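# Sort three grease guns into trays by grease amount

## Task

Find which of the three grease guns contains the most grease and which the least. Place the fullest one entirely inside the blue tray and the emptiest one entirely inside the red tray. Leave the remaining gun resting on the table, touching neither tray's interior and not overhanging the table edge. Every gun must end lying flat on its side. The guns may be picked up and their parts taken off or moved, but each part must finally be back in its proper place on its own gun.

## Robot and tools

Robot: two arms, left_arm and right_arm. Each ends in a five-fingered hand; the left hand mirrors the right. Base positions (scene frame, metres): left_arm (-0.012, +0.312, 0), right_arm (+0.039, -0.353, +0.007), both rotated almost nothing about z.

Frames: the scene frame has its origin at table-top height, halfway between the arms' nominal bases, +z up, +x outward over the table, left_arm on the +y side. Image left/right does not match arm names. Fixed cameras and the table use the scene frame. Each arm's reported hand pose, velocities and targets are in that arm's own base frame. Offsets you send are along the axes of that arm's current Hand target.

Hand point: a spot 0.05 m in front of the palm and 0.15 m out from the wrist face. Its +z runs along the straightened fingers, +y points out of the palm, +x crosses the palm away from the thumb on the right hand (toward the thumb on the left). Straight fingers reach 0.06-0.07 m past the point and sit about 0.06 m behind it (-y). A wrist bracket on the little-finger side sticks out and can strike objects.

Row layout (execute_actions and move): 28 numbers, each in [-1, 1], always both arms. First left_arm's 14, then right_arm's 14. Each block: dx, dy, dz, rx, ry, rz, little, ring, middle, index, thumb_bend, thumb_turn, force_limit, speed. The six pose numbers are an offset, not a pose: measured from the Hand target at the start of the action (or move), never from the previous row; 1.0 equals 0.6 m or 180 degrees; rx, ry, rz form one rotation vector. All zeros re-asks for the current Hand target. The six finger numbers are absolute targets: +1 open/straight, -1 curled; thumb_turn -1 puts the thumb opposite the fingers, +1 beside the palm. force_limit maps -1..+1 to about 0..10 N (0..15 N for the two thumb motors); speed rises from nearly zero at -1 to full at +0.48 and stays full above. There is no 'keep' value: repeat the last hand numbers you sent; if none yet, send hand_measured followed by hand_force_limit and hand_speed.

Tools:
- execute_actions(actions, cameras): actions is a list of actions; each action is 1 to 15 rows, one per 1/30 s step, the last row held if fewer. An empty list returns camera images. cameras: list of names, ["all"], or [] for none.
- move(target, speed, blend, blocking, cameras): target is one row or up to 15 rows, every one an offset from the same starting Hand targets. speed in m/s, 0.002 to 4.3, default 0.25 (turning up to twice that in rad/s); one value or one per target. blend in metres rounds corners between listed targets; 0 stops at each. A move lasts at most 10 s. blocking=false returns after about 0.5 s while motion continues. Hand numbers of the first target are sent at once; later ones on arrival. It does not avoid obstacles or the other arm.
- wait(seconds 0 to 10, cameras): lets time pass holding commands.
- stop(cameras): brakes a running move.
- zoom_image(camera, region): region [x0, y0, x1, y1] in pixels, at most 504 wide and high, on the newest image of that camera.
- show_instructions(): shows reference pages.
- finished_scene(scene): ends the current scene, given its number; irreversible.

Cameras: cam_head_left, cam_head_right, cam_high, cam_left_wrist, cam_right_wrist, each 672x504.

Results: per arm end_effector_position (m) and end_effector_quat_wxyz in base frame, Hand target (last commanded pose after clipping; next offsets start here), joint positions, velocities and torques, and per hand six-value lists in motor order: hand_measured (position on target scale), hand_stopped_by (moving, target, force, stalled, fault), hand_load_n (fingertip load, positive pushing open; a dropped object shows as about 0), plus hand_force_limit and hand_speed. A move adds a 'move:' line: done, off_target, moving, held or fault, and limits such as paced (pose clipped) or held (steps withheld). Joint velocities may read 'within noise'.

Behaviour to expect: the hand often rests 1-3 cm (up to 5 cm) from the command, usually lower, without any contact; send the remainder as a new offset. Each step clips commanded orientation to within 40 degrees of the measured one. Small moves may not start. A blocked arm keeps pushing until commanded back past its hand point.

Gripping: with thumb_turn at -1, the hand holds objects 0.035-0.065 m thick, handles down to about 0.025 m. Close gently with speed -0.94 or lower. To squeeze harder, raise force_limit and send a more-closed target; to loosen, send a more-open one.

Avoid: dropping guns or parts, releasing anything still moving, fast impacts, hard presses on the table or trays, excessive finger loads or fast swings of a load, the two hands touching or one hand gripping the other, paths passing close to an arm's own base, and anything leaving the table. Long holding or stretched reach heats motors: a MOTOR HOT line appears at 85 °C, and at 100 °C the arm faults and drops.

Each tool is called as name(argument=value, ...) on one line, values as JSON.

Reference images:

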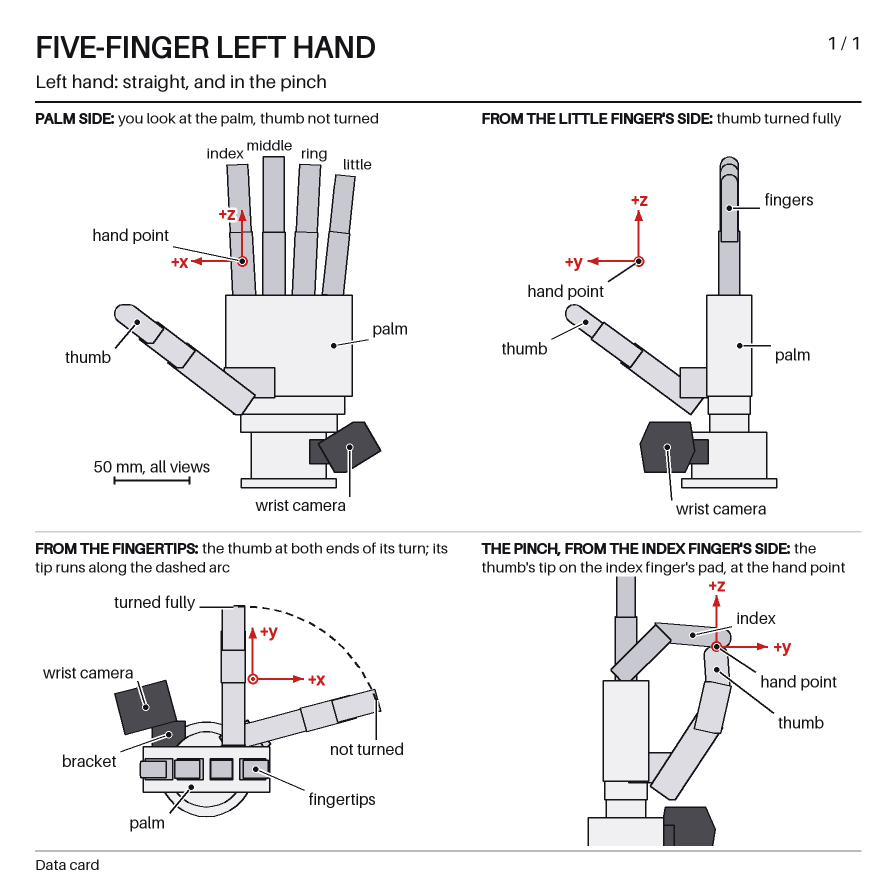

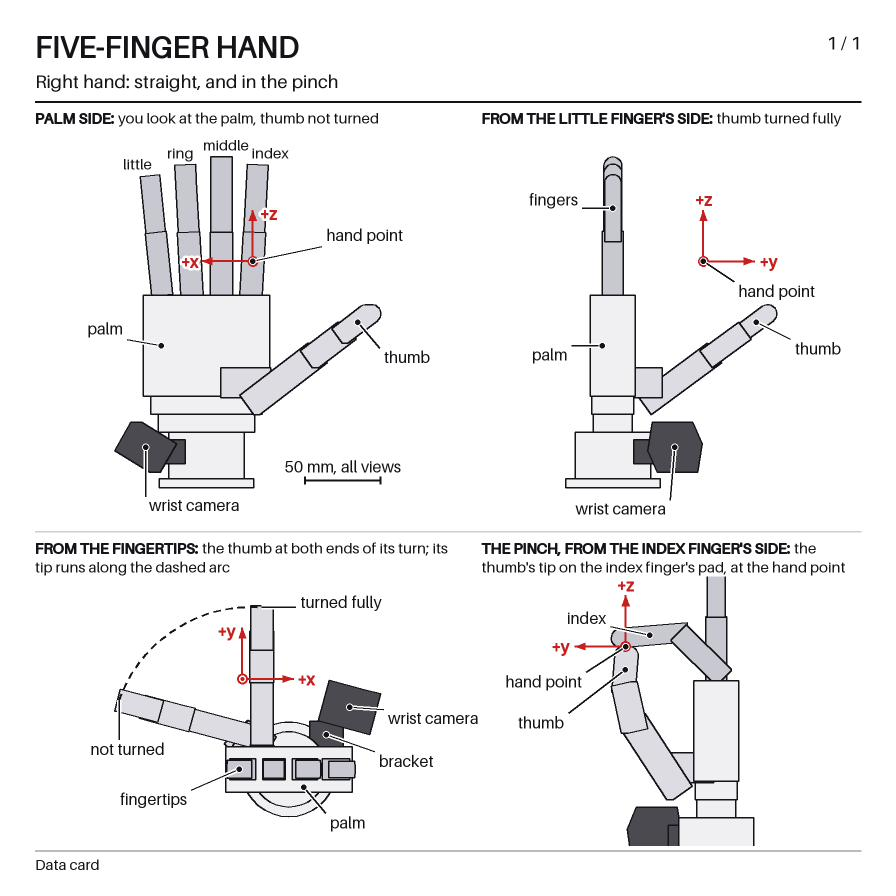

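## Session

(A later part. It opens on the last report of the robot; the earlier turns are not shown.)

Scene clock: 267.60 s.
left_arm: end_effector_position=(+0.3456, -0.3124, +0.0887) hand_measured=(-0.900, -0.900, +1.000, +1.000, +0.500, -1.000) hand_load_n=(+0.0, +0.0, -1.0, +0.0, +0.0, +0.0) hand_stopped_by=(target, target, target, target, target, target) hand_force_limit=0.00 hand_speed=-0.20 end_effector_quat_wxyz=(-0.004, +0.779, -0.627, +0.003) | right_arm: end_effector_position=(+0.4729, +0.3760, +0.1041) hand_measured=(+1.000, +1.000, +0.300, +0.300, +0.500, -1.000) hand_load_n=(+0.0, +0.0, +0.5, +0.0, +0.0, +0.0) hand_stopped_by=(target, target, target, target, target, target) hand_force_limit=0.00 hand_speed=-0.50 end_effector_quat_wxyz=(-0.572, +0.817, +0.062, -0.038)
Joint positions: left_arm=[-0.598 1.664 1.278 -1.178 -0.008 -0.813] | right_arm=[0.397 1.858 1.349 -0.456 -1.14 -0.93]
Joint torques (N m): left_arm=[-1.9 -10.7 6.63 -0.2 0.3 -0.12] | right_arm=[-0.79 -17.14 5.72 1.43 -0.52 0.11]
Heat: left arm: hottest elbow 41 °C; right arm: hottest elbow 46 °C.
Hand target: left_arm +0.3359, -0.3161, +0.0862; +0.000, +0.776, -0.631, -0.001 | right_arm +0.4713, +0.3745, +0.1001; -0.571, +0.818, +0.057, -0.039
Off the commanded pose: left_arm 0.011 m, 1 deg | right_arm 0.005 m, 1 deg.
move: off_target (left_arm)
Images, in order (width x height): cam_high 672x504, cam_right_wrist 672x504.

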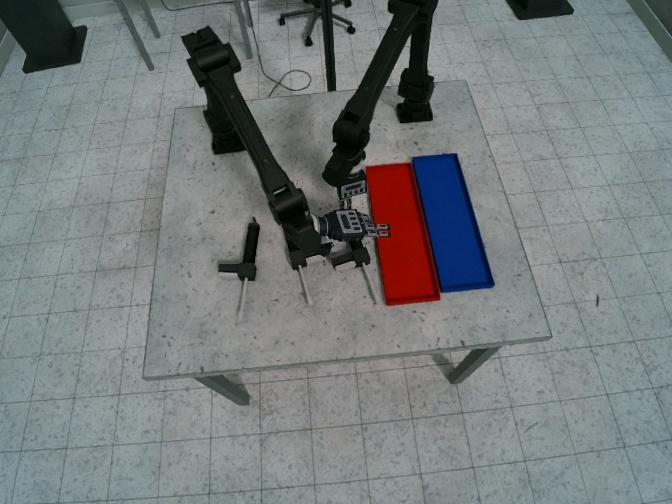

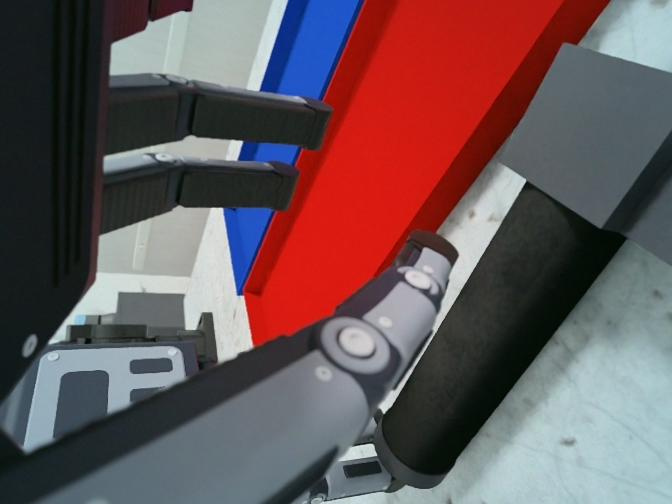

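move(target=[0,0,0,0,0,0,-0.9,-0.9,1,1,0.5,-1,0,-0.2,0,0.086,0.0316,0,0,0,1,1,0.3,0.3,0.5,-1,0,-0.5], speed=0.1, cameras=["cam_right_wrist"])

Scene clock: 268.90 s.
left_arm: end_effector_position=(+0.3456, -0.3124, +0.0887) hand_measured=(-0.900, -0.900, +1.000, +1.000, +0.500, -1.000) hand_load_n=(+0.0, +0.0, -1.0, +0.0, +0.0, +0.0) hand_stopped_by=(target, target, target, target, target, target) hand_force_limit=0.00 hand_speed=-0.20 end_effector_quat_wxyz=(-0.004, +0.779, -0.627, +0.003) | right_arm: end_effector_position=(+0.4727, +0.3758, +0.0561) hand_measured=(+1.000, +1.000, +0.300, +0.300, +0.500, -1.000) hand_load_n=(+0.0, +0.0, +0.0, +0.0, +0.0, +0.0) hand_stopped_by=(target, target, target, target, target, target) hand_force_limit=0.00 hand_speed=-0.50 end_effector_quat_wxyz=(-0.573, +0.816, +0.065, -0.033)
Joint positions: left_arm=[-0.598 1.664 1.278 -1.178 -0.008 -0.813] | right_arm=[0.397 1.92 1.297 -0.33 -1.139 -0.93]
Joint torques (N m): left_arm=[-2.08 -10.46 6.75 -0.2 0.31 -0.14] | right_arm=[-0.85 -16.38 5.56 1.5 -0.54 0.1]
Heat: left arm: hottest elbow 41 °C; right arm: hottest elbow 45 °C.
Hand target: left_arm +0.3359, -0.3161, +0.0862; +0.000, +0.776, -0.631, -0.001 | right_arm +0.4714, +0.3745, +0.0451; -0.571, +0.818, +0.057, -0.039
Off the commanded pose: left_arm 0.011 m, 1 deg | right_arm 0.011 m, 1 deg.
move: off_target (left_arm, right_arm)
Images, in order (width x height): cam_right_wrist 672x504.

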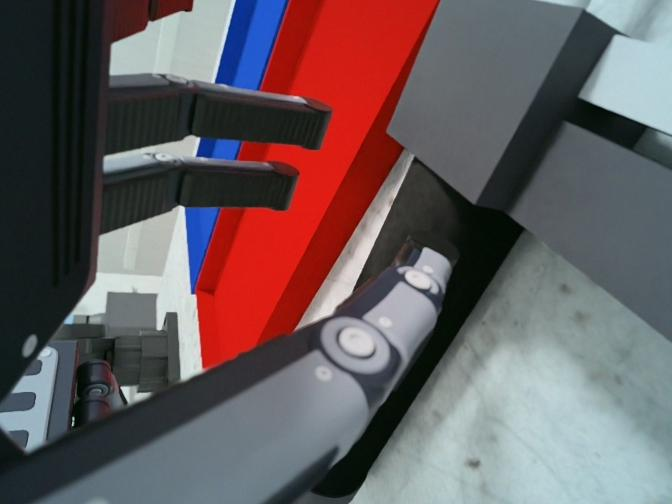

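move(target=[0,0,0,0,0,0,-0.9,-0.9,1,1,0.5,-1,0,-0.2,0.003,0.035,0.0114,0,0,0,1,1,0.3,0.3,0.5,-1,0,-0.5], speed=0.08, cameras=["cam_right_wrist"])

Scene clock: 270.03 s.
left_arm: end_effector_position=(+0.3456, -0.3124, +0.0887) hand_measured=(-0.900, -0.900, +1.000, +1.000, +0.500, -1.000) hand_load_n=(+0.0, +0.0, -1.0, +0.0, +0.0, +0.0) hand_stopped_by=(target, target, target, target, target, target) hand_force_limit=0.00 hand_speed=-0.20 end_effector_quat_wxyz=(-0.004, +0.779, -0.627, +0.003) | right_arm: end_effector_position=(+0.4765, +0.3765, +0.0395) hand_measured=(+1.000, +1.000, +0.300, +0.300, +0.500, -1.000) hand_load_n=(+0.0, +0.0, +0.0, +0.0, +0.0, +0.0) hand_stopped_by=(target, target, target, target, target, target) hand_force_limit=0.00 hand_speed=-0.50 end_effector_quat_wxyz=(-0.574, +0.816, +0.066, -0.030)
Joint positions: left_arm=[-0.598 1.664 1.278 -1.178 -0.008 -0.813] | right_arm=[0.396 1.952 1.293 -0.288 -1.14 -0.929]
Joint torques (N m): left_arm=[-1.85 -10.7 6.67 -0.27 0.31 -0.14] | right_arm=[-0.85 -15.74 5.2 1.5 -0.58 0.05]
Heat: left arm: hottest elbow 41 °C; right arm: hottest elbow 45 °C.
Hand target: left_arm +0.3359, -0.3161, +0.0862; +0.000, +0.776, -0.631, -0.001 | right_arm +0.4733, +0.3739, +0.0231; -0.571, +0.818, +0.057, -0.039
Off the commanded pose: left_arm 0.011 m, 1 deg | right_arm 0.017 m, 2 deg.
move: off_target (left_arm, right_arm)
Images, in order (width x height): cam_right_wrist 672x504.

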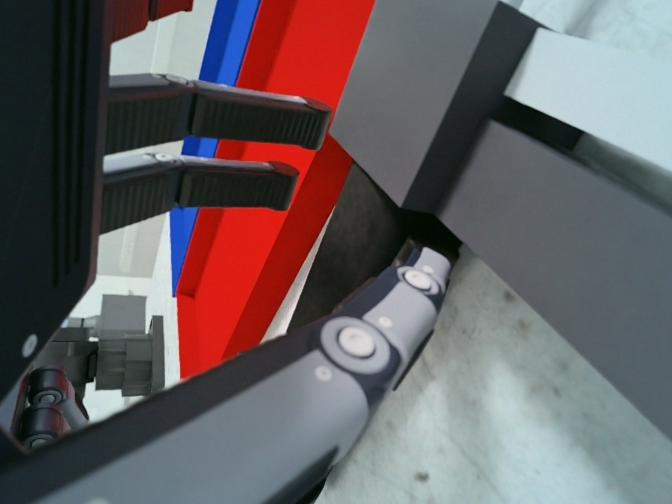

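move(target=[[0,0,0,0,0,0,-0.9,-0.9,1,1,0.5,-1,0,-0.2,0.0,-0.02,-0.018,0,0,0,1,1,0.3,0.3,0.5,-1,0,-0.5],[0,0,0,0,0,0,-0.9,-0.9,1,1,0.5,-1,0,-0.2,0.0,0.02,-0.001,0,0,0,1,1,0.3,0.3,0.5,-1,0,-0.5]], speed=0.08, cameras=["cam_right_wrist"])

Scene clock: 271.90 s.
left_arm: end_effector_position=(+0.3456, -0.3124, +0.0887) hand_measured=(-0.900, -0.900, +1.000, +1.000, +0.500, -1.000) hand_load_n=(+0.0, +0.0, -1.0, +0.0, +0.0, +0.0) hand_stopped_by=(target, target, target, target, target, target) hand_force_limit=0.00 hand_speed=-0.20 end_effector_quat_wxyz=(-0.004, +0.779, -0.627, +0.003) | right_arm: end_effector_position=(+0.4748, +0.3731, +0.0264) hand_measured=(+1.000, +1.000, +0.300, +0.300, +0.500, -1.000) hand_load_n=(+0.0, +0.0, +0.0, +0.0, +0.0, +0.0) hand_stopped_by=(target, target, target, target, target, target) hand_force_limit=0.00 hand_speed=-0.50 end_effector_quat_wxyz=(-0.573, +0.817, +0.060, -0.037)
Joint positions: left_arm=[-0.598 1.664 1.278 -1.178 -0.008 -0.813] | right_arm=[0.391 1.972 1.285 -0.279 -1.142 -0.929]
Joint torques (N m): left_arm=[-2.08 -10.7 6.56 -0.14 0.31 -0.14] | right_arm=[-1.26 -15.97 5.19 1.46 -0.68 -0.11]
Heat: left arm: hottest elbow 41 °C; right arm: hottest elbow 45 °C.
Hand target: left_arm +0.3359, -0.3161, +0.0862; +0.000, +0.776, -0.631, -0.001 | right_arm +0.4739, +0.3692, +0.0118; -0.571, +0.818, +0.057, -0.039
Off the commanded pose: left_arm 0.011 m, 1 deg | right_arm 0.015 m, 0 deg.
move: off_target (left_arm, right_arm)
Images, in order (width x height): cam_right_wrist 672x504.

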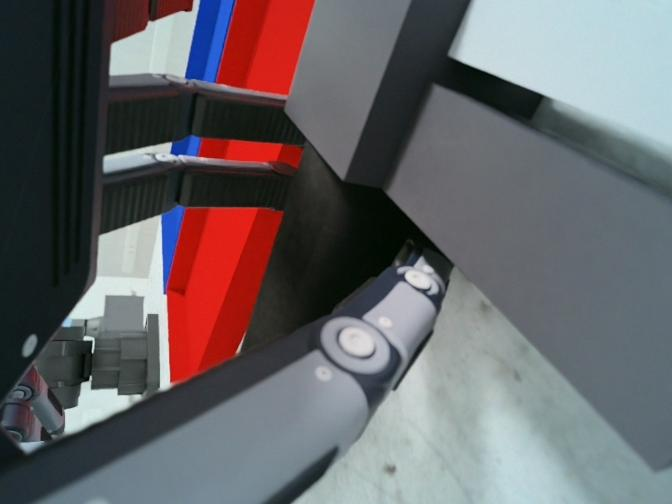

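move(target=[0,0,0,0,0,0,-0.9,-0.9,1,1,0.5,-1,0,-0.2,0.0,0.0125,0.0045,0,0,0,1,1,0.3,0.3,0.5,-1,0,-0.5], speed=0.08)

move(target=[0,0,0,0,0,0,-0.9,-0.9,1,1,0.5,-1,0,-0.2,0.0,0,0,0,0,0,1,1,-0.4,-0.4,-0.3,-1,0.2,-0.9], speed=0.08)

move(target=[0,0,0,0,0,0,-0.9,-0.9,1,1,0.5,-1,0,-0.2,0.0,0,0,0,0,0,1,1,-0.44,-0.44,-0.34,-1,0.7,-0.93], speed=0.08, cameras=["cam_right_wrist", "cam_left_wrist"])

Scene clock: 272.93 s.
left_arm: end_effector_position=(+0.3456, -0.3124, +0.0887) hand_measured=(-0.900, -0.900, +1.000, +1.000, +0.500, -1.000) hand_load_n=(+0.0, +0.0, -1.0, +0.0, -0.5, +0.0) hand_stopped_by=(target, target, target, target, target, target) hand_force_limit=0.00 hand_speed=-0.20 end_effector_quat_wxyz=(-0.004, +0.779, -0.627, +0.003) | right_arm: end_effector_position=(+0.4765, +0.3739, +0.0209) hand_measured=(+1.000, +1.000, +0.300, +0.300, +0.500, -1.000) hand_load_n=(+0.0, +0.0, +0.0, +0.0, +0.0, +0.5) hand_stopped_by=(target, target, target, target, target, target) hand_force_limit=0.00 hand_speed=-0.50 end_effector_quat_wxyz=(-0.573, +0.816, +0.061, -0.034)
Joint positions: left_arm=[-0.598 1.664 1.278 -1.178 -0.008 -0.813] | right_arm=[0.391 1.983 1.285 -0.262 -1.142 -0.929]
Joint torques (N m): left_arm=[-1.73 -10.7 6.65 -0.21 0.31 -0.12] | right_arm=[-1.26 -15.91 4.9 1.52 -0.68 -0.11]
Heat: left arm: hottest elbow 41 °C; right arm: hottest elbow 45 °C.
Hand target: left_arm +0.3359, -0.3161, +0.0862; +0.000, +0.776, -0.631, -0.001 | right_arm +0.4740, +0.3691, +0.0039; -0.571, +0.818, +0.057, -0.039
Off the commanded pose: left_arm 0.011 m, 1 deg | right_arm 0.018 m, 1 deg.
move: off_target (left_arm, right_arm)

Scene clock: 274.07 s.
left_arm: end_effector_position=(+0.3456, -0.3124, +0.0887) hand_measured=(-0.900, -0.900, +1.000, +1.000, +0.500, -1.000) hand_load_n=(+0.0, +0.0, -0.5, +0.5, +0.0, +0.0) hand_stopped_by=(target, target, target, target, target, target) hand_force_limit=0.00 hand_speed=-0.20 end_effector_quat_wxyz=(-0.004, +0.779, -0.627, +0.003) | right_arm: end_effector_position=(+0.4770, +0.3742, +0.0212) hand_measured=(+1.000, +1.000, +0.144, +0.060, +0.428, -1.000) hand_load_n=(+0.0, +0.0, +4.0, +9.0, +12.0, +1.0) hand_stopped_by=(target, target, force, force, force, target) hand_force_limit=0.20 hand_speed=-0.90 end_effector_quat_wxyz=(-0.574, +0.816, +0.064, -0.033)
Joint positions: left_arm=[-0.598 1.664 1.278 -1.178 -0.008 -0.813] | right_arm=[0.391 1.983 1.285 -0.259 -1.144 -0.933]
Joint torques (N m): left_arm=[-1.96 -10.81 6.72 -0.09 0.31 -0.14] | right_arm=[-1.2 -15.97 4.9 1.37 -0.6 -0.08]
Heat: left arm: hottest elbow 41 °C; right arm: hottest elbow 44 °C.
Hand target: left_arm +0.3360, -0.3160, +0.0862; +0.000, +0.776, -0.631, -0.001 | right_arm +0.4740, +0.3691, +0.0039; -0.571, +0.818, +0.057, -0.039
Off the commanded pose: left_arm 0.011 m, 1 deg | right_arm 0.018 m, 1 deg.
move: off_target (left_arm, right_arm)

Scene clock: 274.57 s.
left_arm: end_effector_position=(+0.3456, -0.3124, +0.0887) hand_measured=(-0.900, -0.900, +1.000, +1.000, +0.500, -1.000) hand_load_n=(+0.0, +0.0, +0.0, +0.0, +0.0, +0.0) hand_stopped_by=(target, target, target, target, target, target) hand_force_limit=0.00 hand_speed=-0.20 end_effector_quat_wxyz=(-0.004, +0.779, -0.627, +0.003) | right_arm: end_effector_position=(+0.4769, +0.3743, +0.0215) hand_measured=(+1.000, +1.000, +0.120, +0.060, +0.432, -1.000) hand_load_n=(+0.0, +0.0, +9.5, +3.0, +15.5, +2.5) hand_stopped_by=(target, target, force, force, force, target) hand_force_limit=0.70 hand_speed=-0.93 end_effector_quat_wxyz=(-0.575, +0.815, +0.064, -0.033)
Joint positions: left_arm=[-0.598 1.664 1.278 -1.178 -0.008 -0.813] | right_arm=[0.391 1.983 1.285 -0.258 -1.146 -0.934]
Joint torques (N m): left_arm=[-2.08 -10.29 6.65 -0.2 0.31 -0.13] | right_arm=[-1.2 -15.85 4.9 1.33 -0.53 -0.07]
Heat: left arm: hottest elbow 40 °C; right arm: hottest elbow 44 °C.
Hand target: left_arm +0.3360, -0.3160, +0.0862; +0.000, +0.776, -0.631, -0.001 | right_arm +0.4740, +0.3691, +0.0039; -0.571, +0.818, +0.057, -0.039
Off the commanded pose: left_arm 0.011 m, 1 deg | right_arm 0.019 m, 1 deg.
move: off_target (left_arm, right_arm)
Images, in order (width x height): cam_left_wrist 672x504, cam_right_wrist 672x504.

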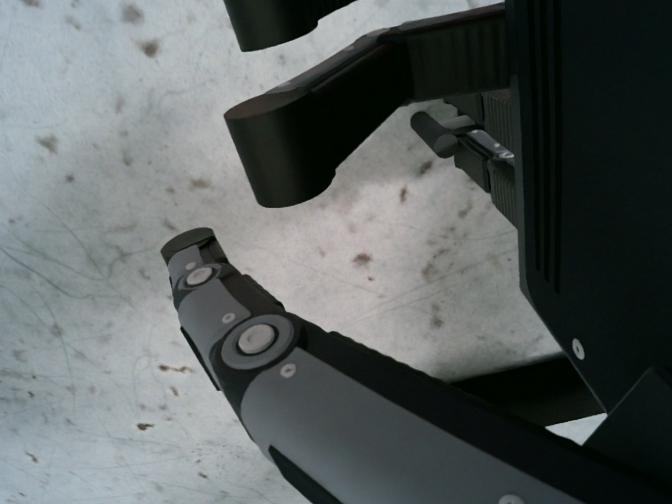

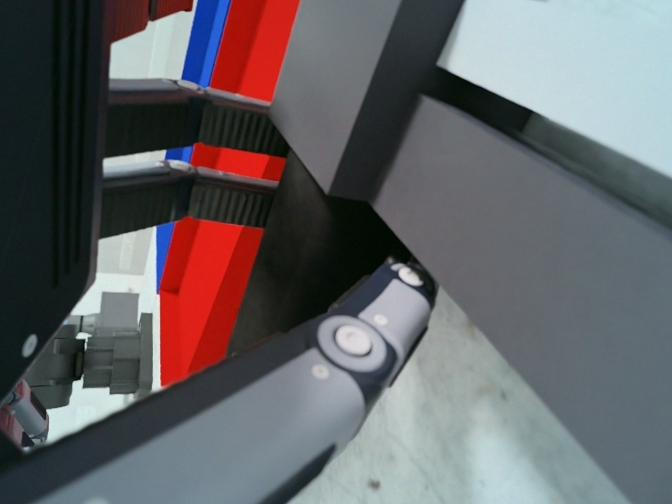

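move(target=[0,0.045,0.0,0,0,0,-0.9,-0.9,1,1,0.5,-1,0,-0.2,0.0,0,0,0,0,0,1,1,-0.44,-0.44,-0.34,-1,0.7,-0.93], speed=0.06, cameras=["cam_right_wrist", "cam_left_wrist","cam_high"])

zoom_image(camera="cam_left_wrist", region=[380, 60, 540, 220])

Scene clock: 275.73 s.
left_arm: end_effector_position=(+0.3227, -0.3165, +0.0875) hand_measured=(-0.900, -0.900, +1.000, +1.000, +0.500, -1.000) hand_load_n=(+0.0, +0.0, +0.0, +0.0, +0.0, +0.0) hand_stopped_by=(target, target, target, target, target, target) hand_force_limit=0.00 hand_speed=-0.20 end_effector_quat_wxyz=(-0.007, +0.781, -0.624, +0.005) | right_arm: end_effector_position=(+0.4768, +0.3744, +0.0216) hand_measured=(+1.000, +1.000, +0.120, +0.060, +0.432, -1.000) hand_load_n=(+0.0, +0.0, +8.5, +4.5, +15.0, +3.5) hand_stopped_by=(target, target, force, force, force, target) hand_force_limit=0.70 hand_speed=-0.93 end_effector_quat_wxyz=(-0.575, +0.815, +0.065, -0.033)
Joint positions: left_arm=[-0.634 1.622 1.223 -1.162 -0.013 -0.857] | right_arm=[0.391 1.983 1.285 -0.258 -1.147 -0.934]
Joint torques (N m): left_arm=[-2.49 -9.99 6.69 -0.36 0.51 -0.16] | right_arm=[-1.2 -15.91 4.89 1.33 -0.48 -0.07]
Heat: left arm: hottest elbow 40 °C; right arm: hottest elbow 44 °C.
Hand target: left_arm +0.3095, -0.3215, +0.0862; +0.000, +0.776, -0.631, -0.001 | right_arm +0.4740, +0.3691, +0.0039; -0.571, +0.818, +0.057, -0.039
Off the commanded pose: left_arm 0.014 m, 1 deg | right_arm 0.019 m, 1 deg.
move: off_target (left_arm, right_arm)
Images, in order (width x height): cam_high 672x504, cam_left_wrist 672x504, cam_right_wrist 672x504.

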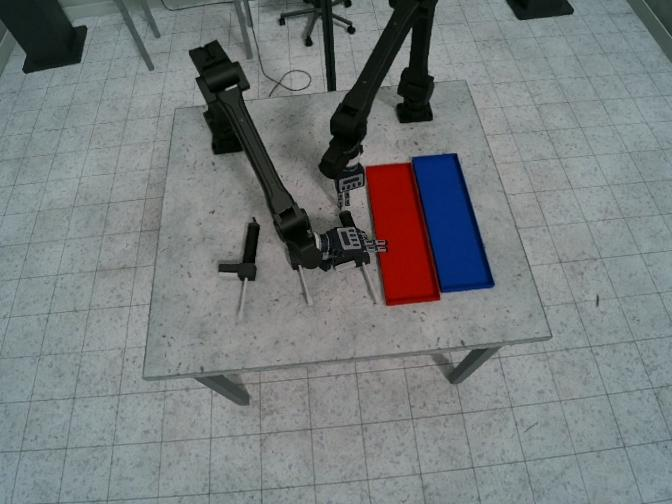

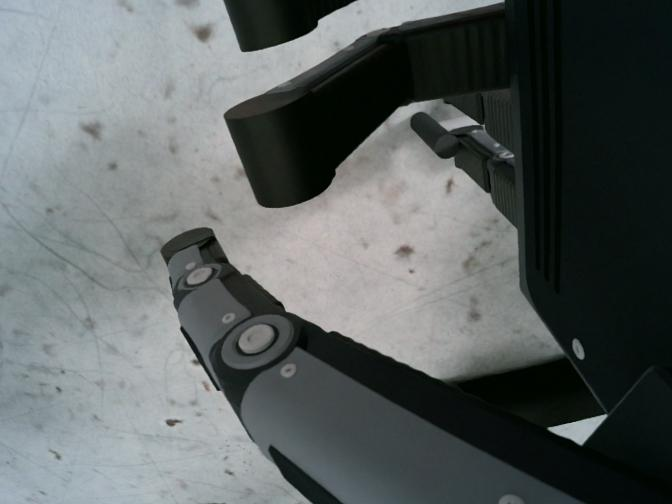

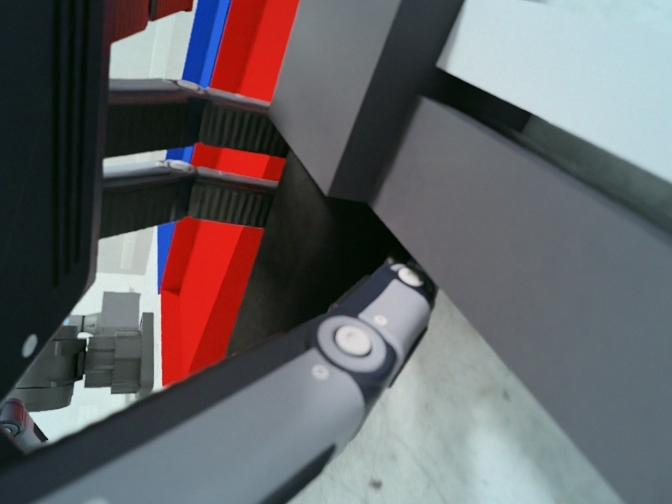

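Scaled by 3.150.

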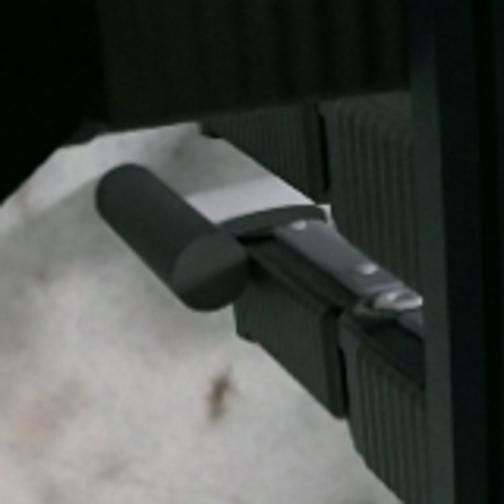

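move(target=[0,0.05,0.0,0,0,0,-0.9,-0.9,1,1,0.5,-1,0,-0.2,0.0,0,0,0,0,0,1,1,-0.44,-0.44,-0.34,-1,0.7,-0.93], speed=0.06)

move(target=[0,0.05,0.0,0,0,0,-0.9,-0.9,1,1,0.5,-1,0,-0.2,0.0,0,0,0,0,0,1,1,-0.44,-0.44,-0.34,-1,0.7,-0.93], speed=0.06, cameras=["cam_right_wrist", "cam_left_wrist","cam_high"])

Scene clock: 277.03 s.
left_arm: end_effector_position=(+0.3045, -0.3203, +0.0864) hand_measured=(-0.900, -0.900, +1.000, +1.000, +0.500, -1.000) hand_load_n=(+0.0, +0.0, +0.0, +1.0, +0.0, +0.0) hand_stopped_by=(target, target, target, target, target, target) hand_force_limit=0.00 hand_speed=-0.20 end_effector_quat_wxyz=(-0.013, +0.788, -0.615, +0.011) | right_arm: end_effector_position=(+0.4735, +0.3742, +0.0213) hand_measured=(+1.000, +1.000, +0.120, +0.060, +0.432, -1.000) hand_load_n=(+0.0, +0.0, +8.0, +6.0, +14.5, +4.0) hand_stopped_by=(target, target, force, force, force, target) hand_force_limit=0.70 hand_speed=-0.93 end_effector_quat_wxyz=(-0.578, +0.813, +0.065, -0.038)
Joint positions: left_arm=[-0.671 1.581 1.171 -1.139 -0.027 -0.916] | right_arm=[0.391 1.983 1.28 -0.258 -1.157 -0.933]
Joint torques (N m): left_arm=[-3.6 -10.05 6.17 -0.83 1.08 -0.01] | right_arm=[-1.2 -15.85 5.23 1.31 -0.07 -0.08]
Heat: left arm: hottest elbow 40 °C; right arm: hottest elbow 44 °C.
Hand target: left_arm +0.2802, -0.3277, +0.0862; +0.000, +0.776, -0.631, -0.001 | right_arm +0.4741, +0.3691, +0.0039; -0.571, +0.818, +0.057, -0.039
Off the commanded pose: left_arm 0.025 m, 3 deg | right_arm 0.018 m, 1 deg.
move: off_target (left_arm, right_arm)

Scene clock: 278.20 s.
left_arm: end_effector_position=(+0.2861, -0.3253, +0.0852) hand_measured=(-0.900, -0.900, +1.000, +1.000, +0.500, -1.000) hand_load_n=(+0.0, +0.0, +0.0, +1.0, +0.0, +0.0) hand_stopped_by=(target, target, target, target, target, target) hand_force_limit=0.00 hand_speed=-0.20 end_effector_quat_wxyz=(-0.021, +0.794, -0.607, +0.019) | right_arm: end_effector_position=(+0.4632, +0.3750, +0.0179) hand_measured=(+1.000, +1.000, +0.120, +0.060, +0.428, -1.000) hand_load_n=(+0.0, +0.0, +2.5, +0.0, +2.0, +3.5) hand_stopped_by=(target, target, force, force, force, target) hand_force_limit=0.70 hand_speed=-0.93 end_effector_quat_wxyz=(-0.578, +0.812, +0.055, -0.054)
Joint positions: left_arm=[-0.713 1.541 1.124 -1.119 -0.044 -0.977] | right_arm=[0.397 1.984 1.266 -0.259 -1.166 -0.911]
Joint torques (N m): left_arm=[-4.42 -10.05 5.87 -1.33 1.76 0.09] | right_arm=[-1.73 -15.79 6.05 1.32 0.27 -0.31]
Heat: left arm: hottest elbow 40 °C; right arm: hottest elbow 44 °C.
Hand target: left_arm +0.2508, -0.3338, +0.0862; +0.000, +0.776, -0.631, -0.001 | right_arm +0.4741, +0.3691, +0.0040; -0.571, +0.818, +0.057, -0.039
Off the commanded pose: left_arm 0.036 m, 5 deg | right_arm 0.019 m, 2 deg.
move: off_target (left_arm, right_arm)
Images, in order (width x height): cam_high 672x504, cam_left_wrist 672x504, cam_right_wrist 672x504.

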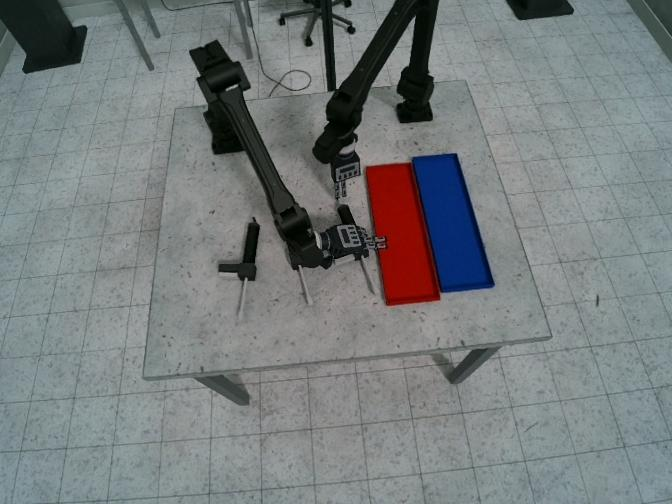

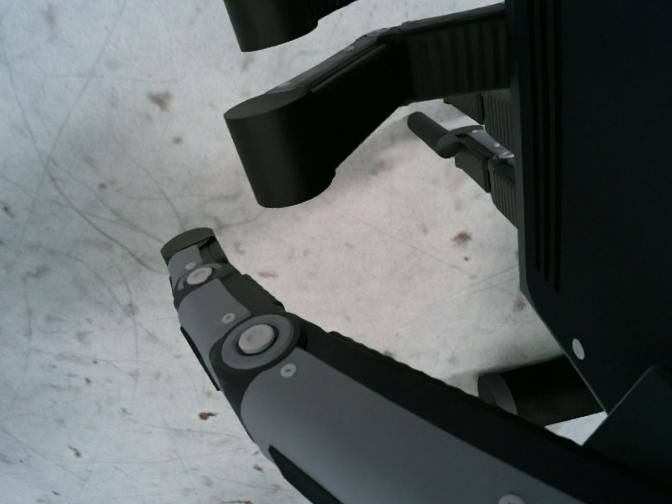

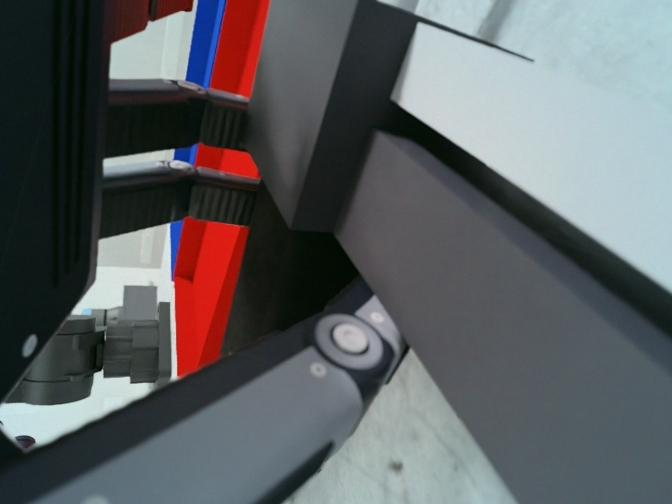

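move(target=[0,-0.09,0.0,0,0,0,-0.9,-0.9,1,1,0.5,-1,0,-0.2,0.0,0,0,0,0,0,1,1,-0.44,-0.44,-0.34,-1,0.7,-0.93], speed=0.06, cameras=["cam_right_wrist", "cam_left_wrist","cam_high"])

zoom_image(camera="cam_left_wrist", region=[380, 60, 540, 220])

zoom_image(camera="cam_high", region=[320, 160, 400, 240])

Scene clock: 280.00 s.
left_arm: end_effector_position=(+0.2929, -0.3197, +0.0866) hand_measured=(-0.900, -0.900, +1.000, +1.000, +0.500, -1.000) hand_load_n=(+0.0, +0.0, +0.0, -1.0, +0.0, +0.0) hand_stopped_by=(target, target, target, target, target, target) hand_force_limit=0.00 hand_speed=-0.20 end_effector_quat_wxyz=(+0.000, +0.776, -0.631, +0.000) | right_arm: end_effector_position=(+0.4632, +0.3750, +0.0178) hand_measured=(+1.000, +1.000, +0.120, +0.060, +0.428, -1.000) hand_load_n=(+0.0, +0.0, +3.0, +0.0, +2.0, +4.5) hand_stopped_by=(target, target, force, force, force, target) hand_force_limit=0.70 hand_speed=-0.93 end_effector_quat_wxyz=(-0.578, +0.813, +0.055, -0.054)
Joint positions: left_arm=[-0.675 1.58 1.165 -1.156 0 -0.881] | right_arm=[0.397 1.984 1.266 -0.259 -1.165 -0.911]
Joint torques (N m): left_arm=[0.21 -7.36 10.67 -0.42 0 0.02] | right_arm=[-1.73 -15.79 6.08 1.33 0.24 -0.31]
Heat: left arm: hottest elbow 40 °C; right arm: hottest elbow 44 °C.
Hand target: left_arm +0.3036, -0.3228, +0.0862; +0.000, +0.776, -0.631, -0.001 | right_arm +0.4741, +0.3691, +0.0040; -0.571, +0.818, +0.057, -0.039
Off the commanded pose: left_arm 0.011 m, 0 deg | right_arm 0.019 m, 2 deg.
move: off_target (left_arm, right_arm)
Images, in order (width x height): cam_high 672x504, cam_left_wrist 672x504, cam_right_wrist 672x504.

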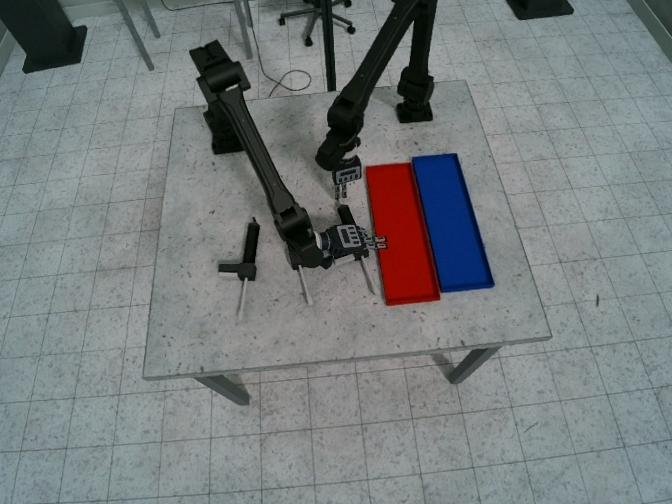

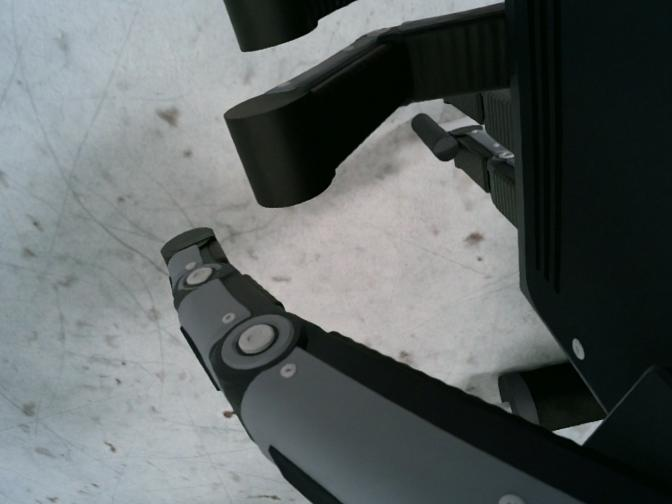

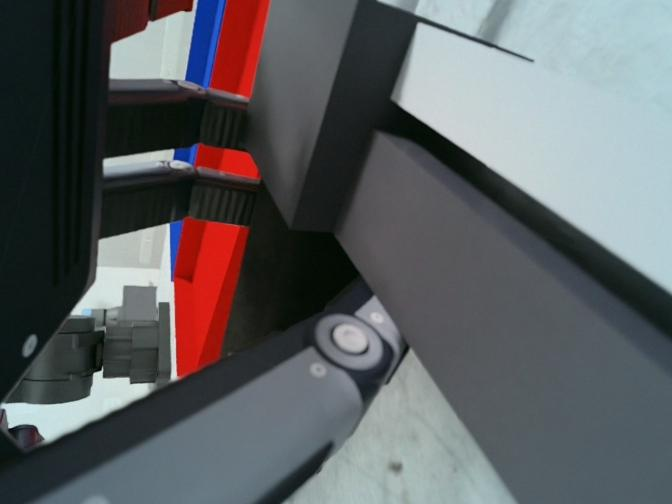

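Scaled by 3.150.

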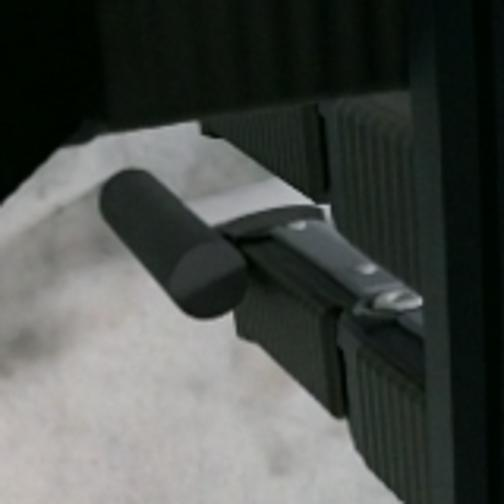

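Scaled by 6.300.

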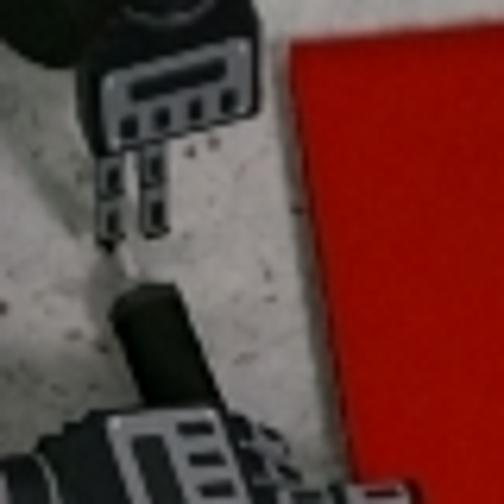

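move(target=[0,-0.03,0.0,0,0,0,-0.9,-0.9,1,1,0.5,-1,0,-0.2,0.0,0,0,0,0,0,1,1,-0.44,-0.44,-0.34,-1,0.7,-0.93], speed=0.06, cameras=["cam_left_wrist","cam_high"])

zoom_image(camera="cam_left_wrist", region=[380, 60, 540, 220])

zoom_image(camera="cam_high", region=[320, 160, 400, 240])

Scene clock: 281.13 s.
left_arm: end_effector_position=(+0.3068, -0.3176, +0.0871) hand_measured=(-0.900, -0.900, +1.000, +1.000, +0.500, -1.000) hand_load_n=(+0.5, +0.0, +0.0, -2.0, +0.0, +0.0) hand_stopped_by=(target, target, target, target, target, target) hand_force_limit=0.00 hand_speed=-0.20 end_effector_quat_wxyz=(+0.004, +0.774, -0.633, -0.002) | right_arm: end_effector_position=(+0.4636, +0.3748, +0.0174) hand_measured=(+1.000, +1.000, +0.120, +0.060, +0.428, -1.000) hand_load_n=(+0.0, +0.0, +3.5, +0.0, +1.5, +3.5) hand_stopped_by=(target, target, force, force, force, target) hand_force_limit=0.70 hand_speed=-0.93 end_effector_quat_wxyz=(-0.577, +0.813, +0.055, -0.053)
Joint positions: left_arm=[-0.649 1.607 1.199 -1.166 0.008 -0.85] | right_arm=[0.397 1.984 1.266 -0.259 -1.162 -0.911]
Joint torques (N m): left_arm=[0.32 -7.82 10.92 -0.43 -0.33 0.03] | right_arm=[-1.79 -15.79 6.08 1.33 0.13 -0.31]
Heat: left arm: hottest elbow 40 °C; right arm: hottest elbow 43 °C.
Hand target: left_arm +0.3213, -0.3191, +0.0861; +0.000, +0.776, -0.631, -0.001 | right_arm +0.4741, +0.3691, +0.0040; -0.571, +0.818, +0.057, -0.039
Off the commanded pose: left_arm 0.015 m, 1 deg | right_arm 0.018 m, 2 deg.
move: off_target (left_arm, right_arm)
Images, in order (width x height): cam_high 672x504, cam_left_wrist 672x504.

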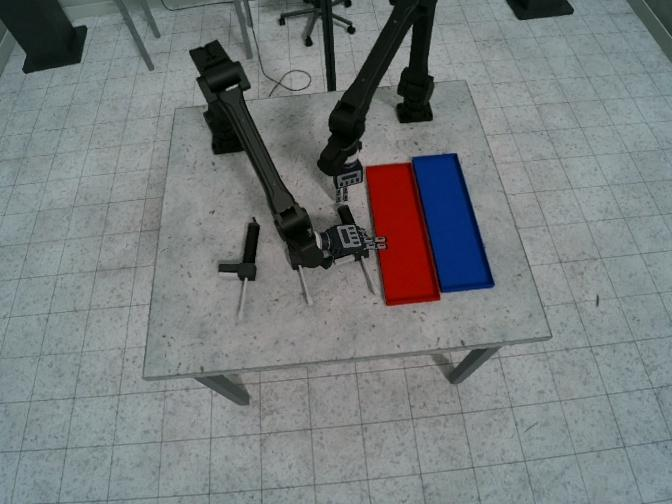

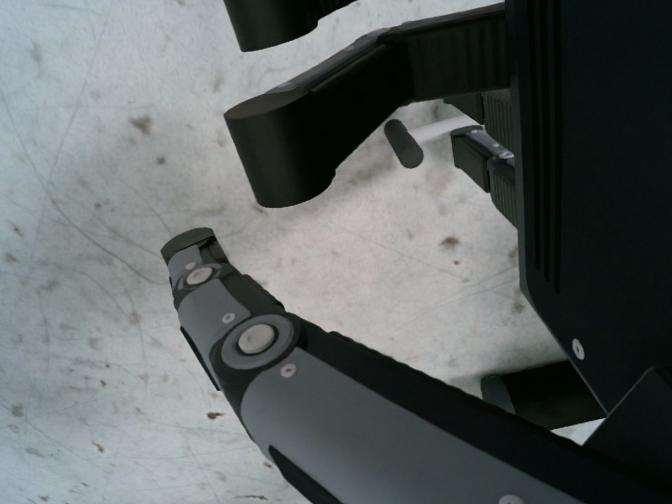

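Scaled by 3.150.

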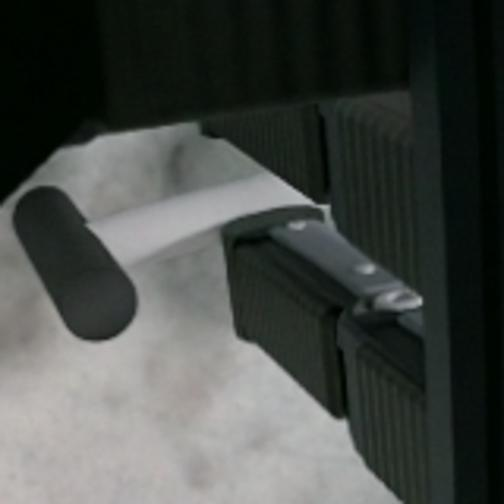

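Scaled by 6.300.

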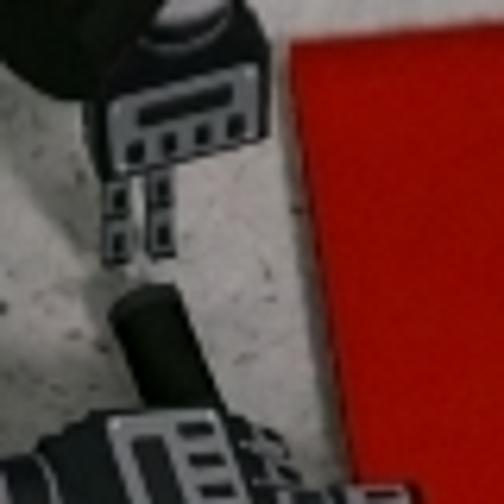

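move(target=[[0,0,-0.07,0,0,0,-0.9,-0.9,1,1,0.5,-1,0,-0.2,0.0,0,0,0,0,0,1,1,-0.44,-0.44,-0.34,-1,0.7,-0.93],[0,0.095,-0.07,0,0,0,-0.9,-0.9,1,1,0.5,-1,0,-0.2,0.0,0,0,0,0,0,1,1,-0.44,-0.44,-0.34,-1,0.7,-0.93]], speed=0.1, cameras=["cam_left_wrist","cam_high"])

zoom_image(camera="cam_left_wrist", region=[380, 60, 540, 220])

zoom_image(camera="cam_high", region=[320, 160, 400, 240])

Scene clock: 283.70 s.
left_arm: end_effector_position=(+0.2663, -0.3292, +0.1246) hand_measured=(-0.900, -0.900, +1.000, +1.000, +0.500, -1.000) hand_load_n=(+0.0, +0.0, +0.0, +0.0, +0.0, +0.0) hand_stopped_by=(target, target, target, target, target, target) hand_force_limit=0.00 hand_speed=-0.20 end_effector_quat_wxyz=(+0.000, +0.774, -0.633, -0.008) | right_arm: end_effector_position=(+0.4636, +0.3748, +0.0174) hand_measured=(+1.000, +1.000, +0.120, +0.060, +0.428, -1.000) hand_load_n=(+0.5, +0.0, +3.5, +0.0, +2.0, +3.5) hand_stopped_by=(target, target, force, force, force, target) hand_force_limit=0.70 hand_speed=-0.93 end_effector_quat_wxyz=(-0.577, +0.813, +0.055, -0.053)
Joint positions: left_arm=[-0.731 1.521 1.202 -1.268 0.001 -0.931] | right_arm=[0.397 1.984 1.266 -0.259 -1.162 -0.911]
Joint torques (N m): left_arm=[-1.44 -9.99 7.77 -0.05 -0.02 -0.18] | right_arm=[-1.73 -15.85 6.06 1.33 0.12 -0.31]
Heat: left arm: hottest elbow 40 °C; right arm: hottest elbow 43 °C.
Hand target: left_arm +0.2655, -0.3308, +0.1283; +0.000, +0.776, -0.631, -0.001 | right_arm +0.4741, +0.3691, +0.0040; -0.571, +0.818, +0.057, -0.039
Off the commanded pose: left_arm 0.004 m, 1 deg | right_arm 0.018 m, 2 deg.
move: off_target (right_arm)
Images, in order (width x height): cam_high 672x504, cam_left_wrist 672x504.

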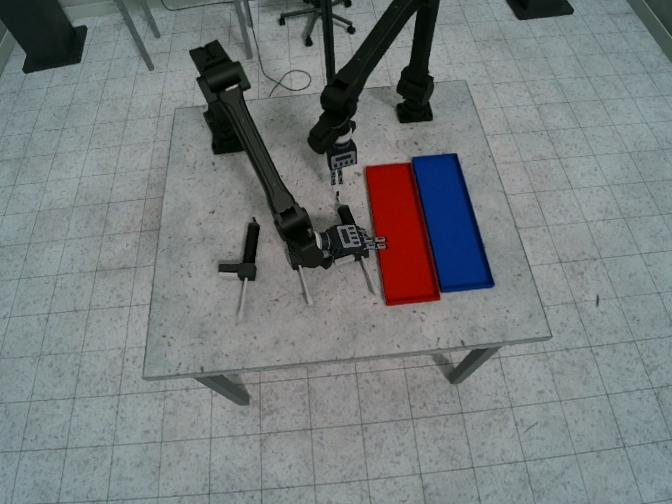

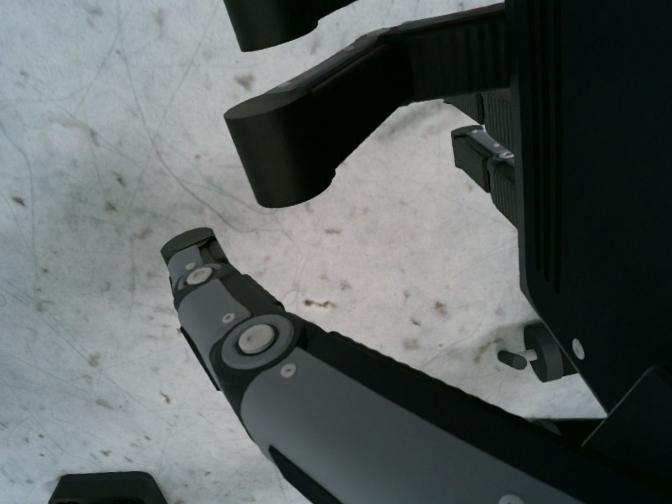

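Scaled by 3.150.

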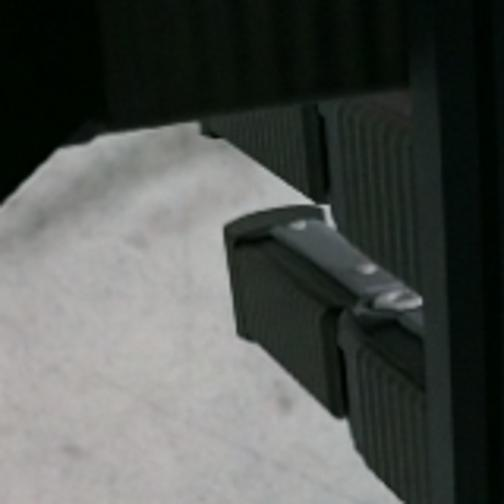

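Scaled by 6.300.

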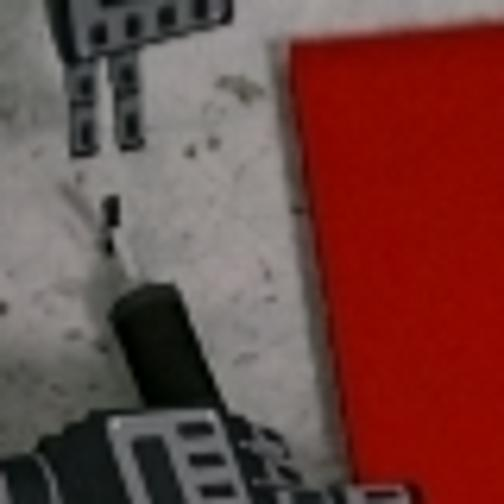

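move(target=[[-0.02,0.0,0,0,0,0,-0.9,-0.9,1,1,0.5,-1,0,-0.2,0.0,0,0,0,0,0,1,1,-0.44,-0.44,-0.34,-1,0.7,-0.93],[-0.02,0,0.0667,0,0,0,-0.9,-0.9,1,1,0.5,-1,0,-0.2,0.0,0,0,0,0,0,1,1,-0.44,-0.44,-0.34,-1,0.7,-0.93]], speed=0.1, cameras=["cam_left_wrist","cam_high"])

zoom_image(camera="cam_high", region=[320, 160, 400, 240])

Scene clock: 285.73 s.
left_arm: end_effector_position=(+0.2591, -0.3202, +0.0912) hand_measured=(-0.900, -0.900, +1.000, +1.000, +0.500, -1.000) hand_load_n=(+0.0, +0.0, +0.0, +0.0, +0.0, +0.0) hand_stopped_by=(target, target, target, target, target, target) hand_force_limit=0.00 hand_speed=-0.20 end_effector_quat_wxyz=(+0.000, +0.776, -0.631, -0.003) | right_arm: end_effector_position=(+0.4636, +0.3748, +0.0174) hand_measured=(+1.000, +1.000, +0.120, +0.060, +0.428, -1.000) hand_load_n=(+0.0, +0.0, +3.5, +0.0, +1.5, +3.5) hand_stopped_by=(target, target, force, force, force, target) hand_force_limit=0.70 hand_speed=-0.93 end_effector_quat_wxyz=(-0.577, +0.813, +0.055, -0.053)
Joint positions: left_arm=[-0.726 1.517 1.104 -1.164 0.001 -0.931] | right_arm=[0.397 1.984 1.266 -0.259 -1.162 -0.911]
Joint torques (N m): left_arm=[-0.09 -8.23 7.66 0.12 -0.06 -0.01] | right_arm=[-1.73 -15.85 6.08 1.33 0.12 -0.31]
Heat: left arm: hottest elbow 40 °C; right arm: hottest elbow 43 °C.
Hand target: left_arm +0.2630, -0.3188, +0.0882; +0.000, +0.776, -0.631, -0.001 | right_arm +0.4741, +0.3691, +0.0040; -0.571, +0.818, +0.057, -0.039
Off the commanded pose: left_arm 0.005 m, 0 deg | right_arm 0.018 m, 2 deg.
move: off_target (right_arm)
Images, in order (width x height): cam_high 672x504, cam_left_wrist 672x504.

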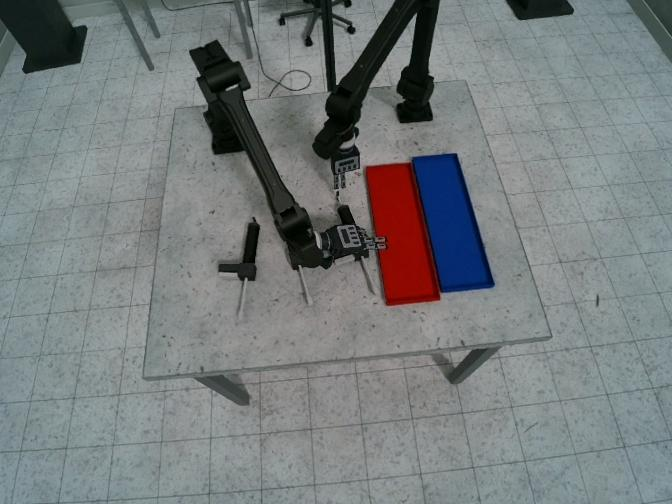

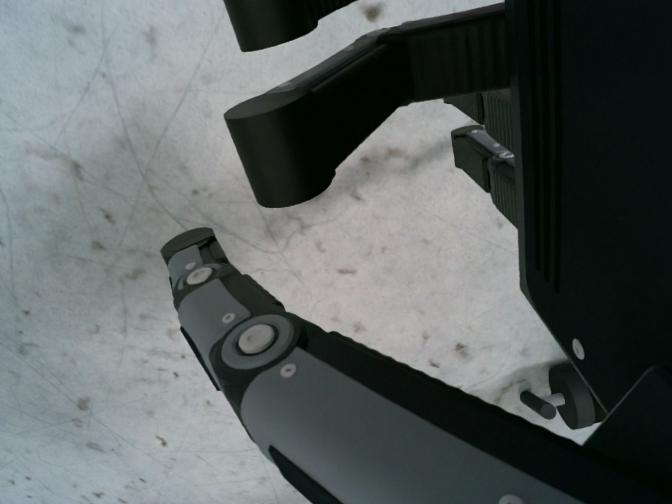

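Scaled by 6.300.

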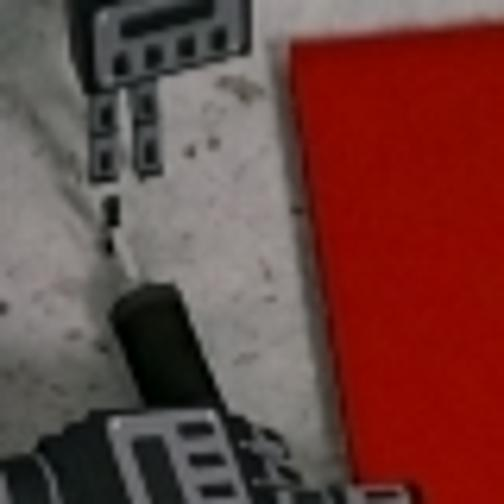

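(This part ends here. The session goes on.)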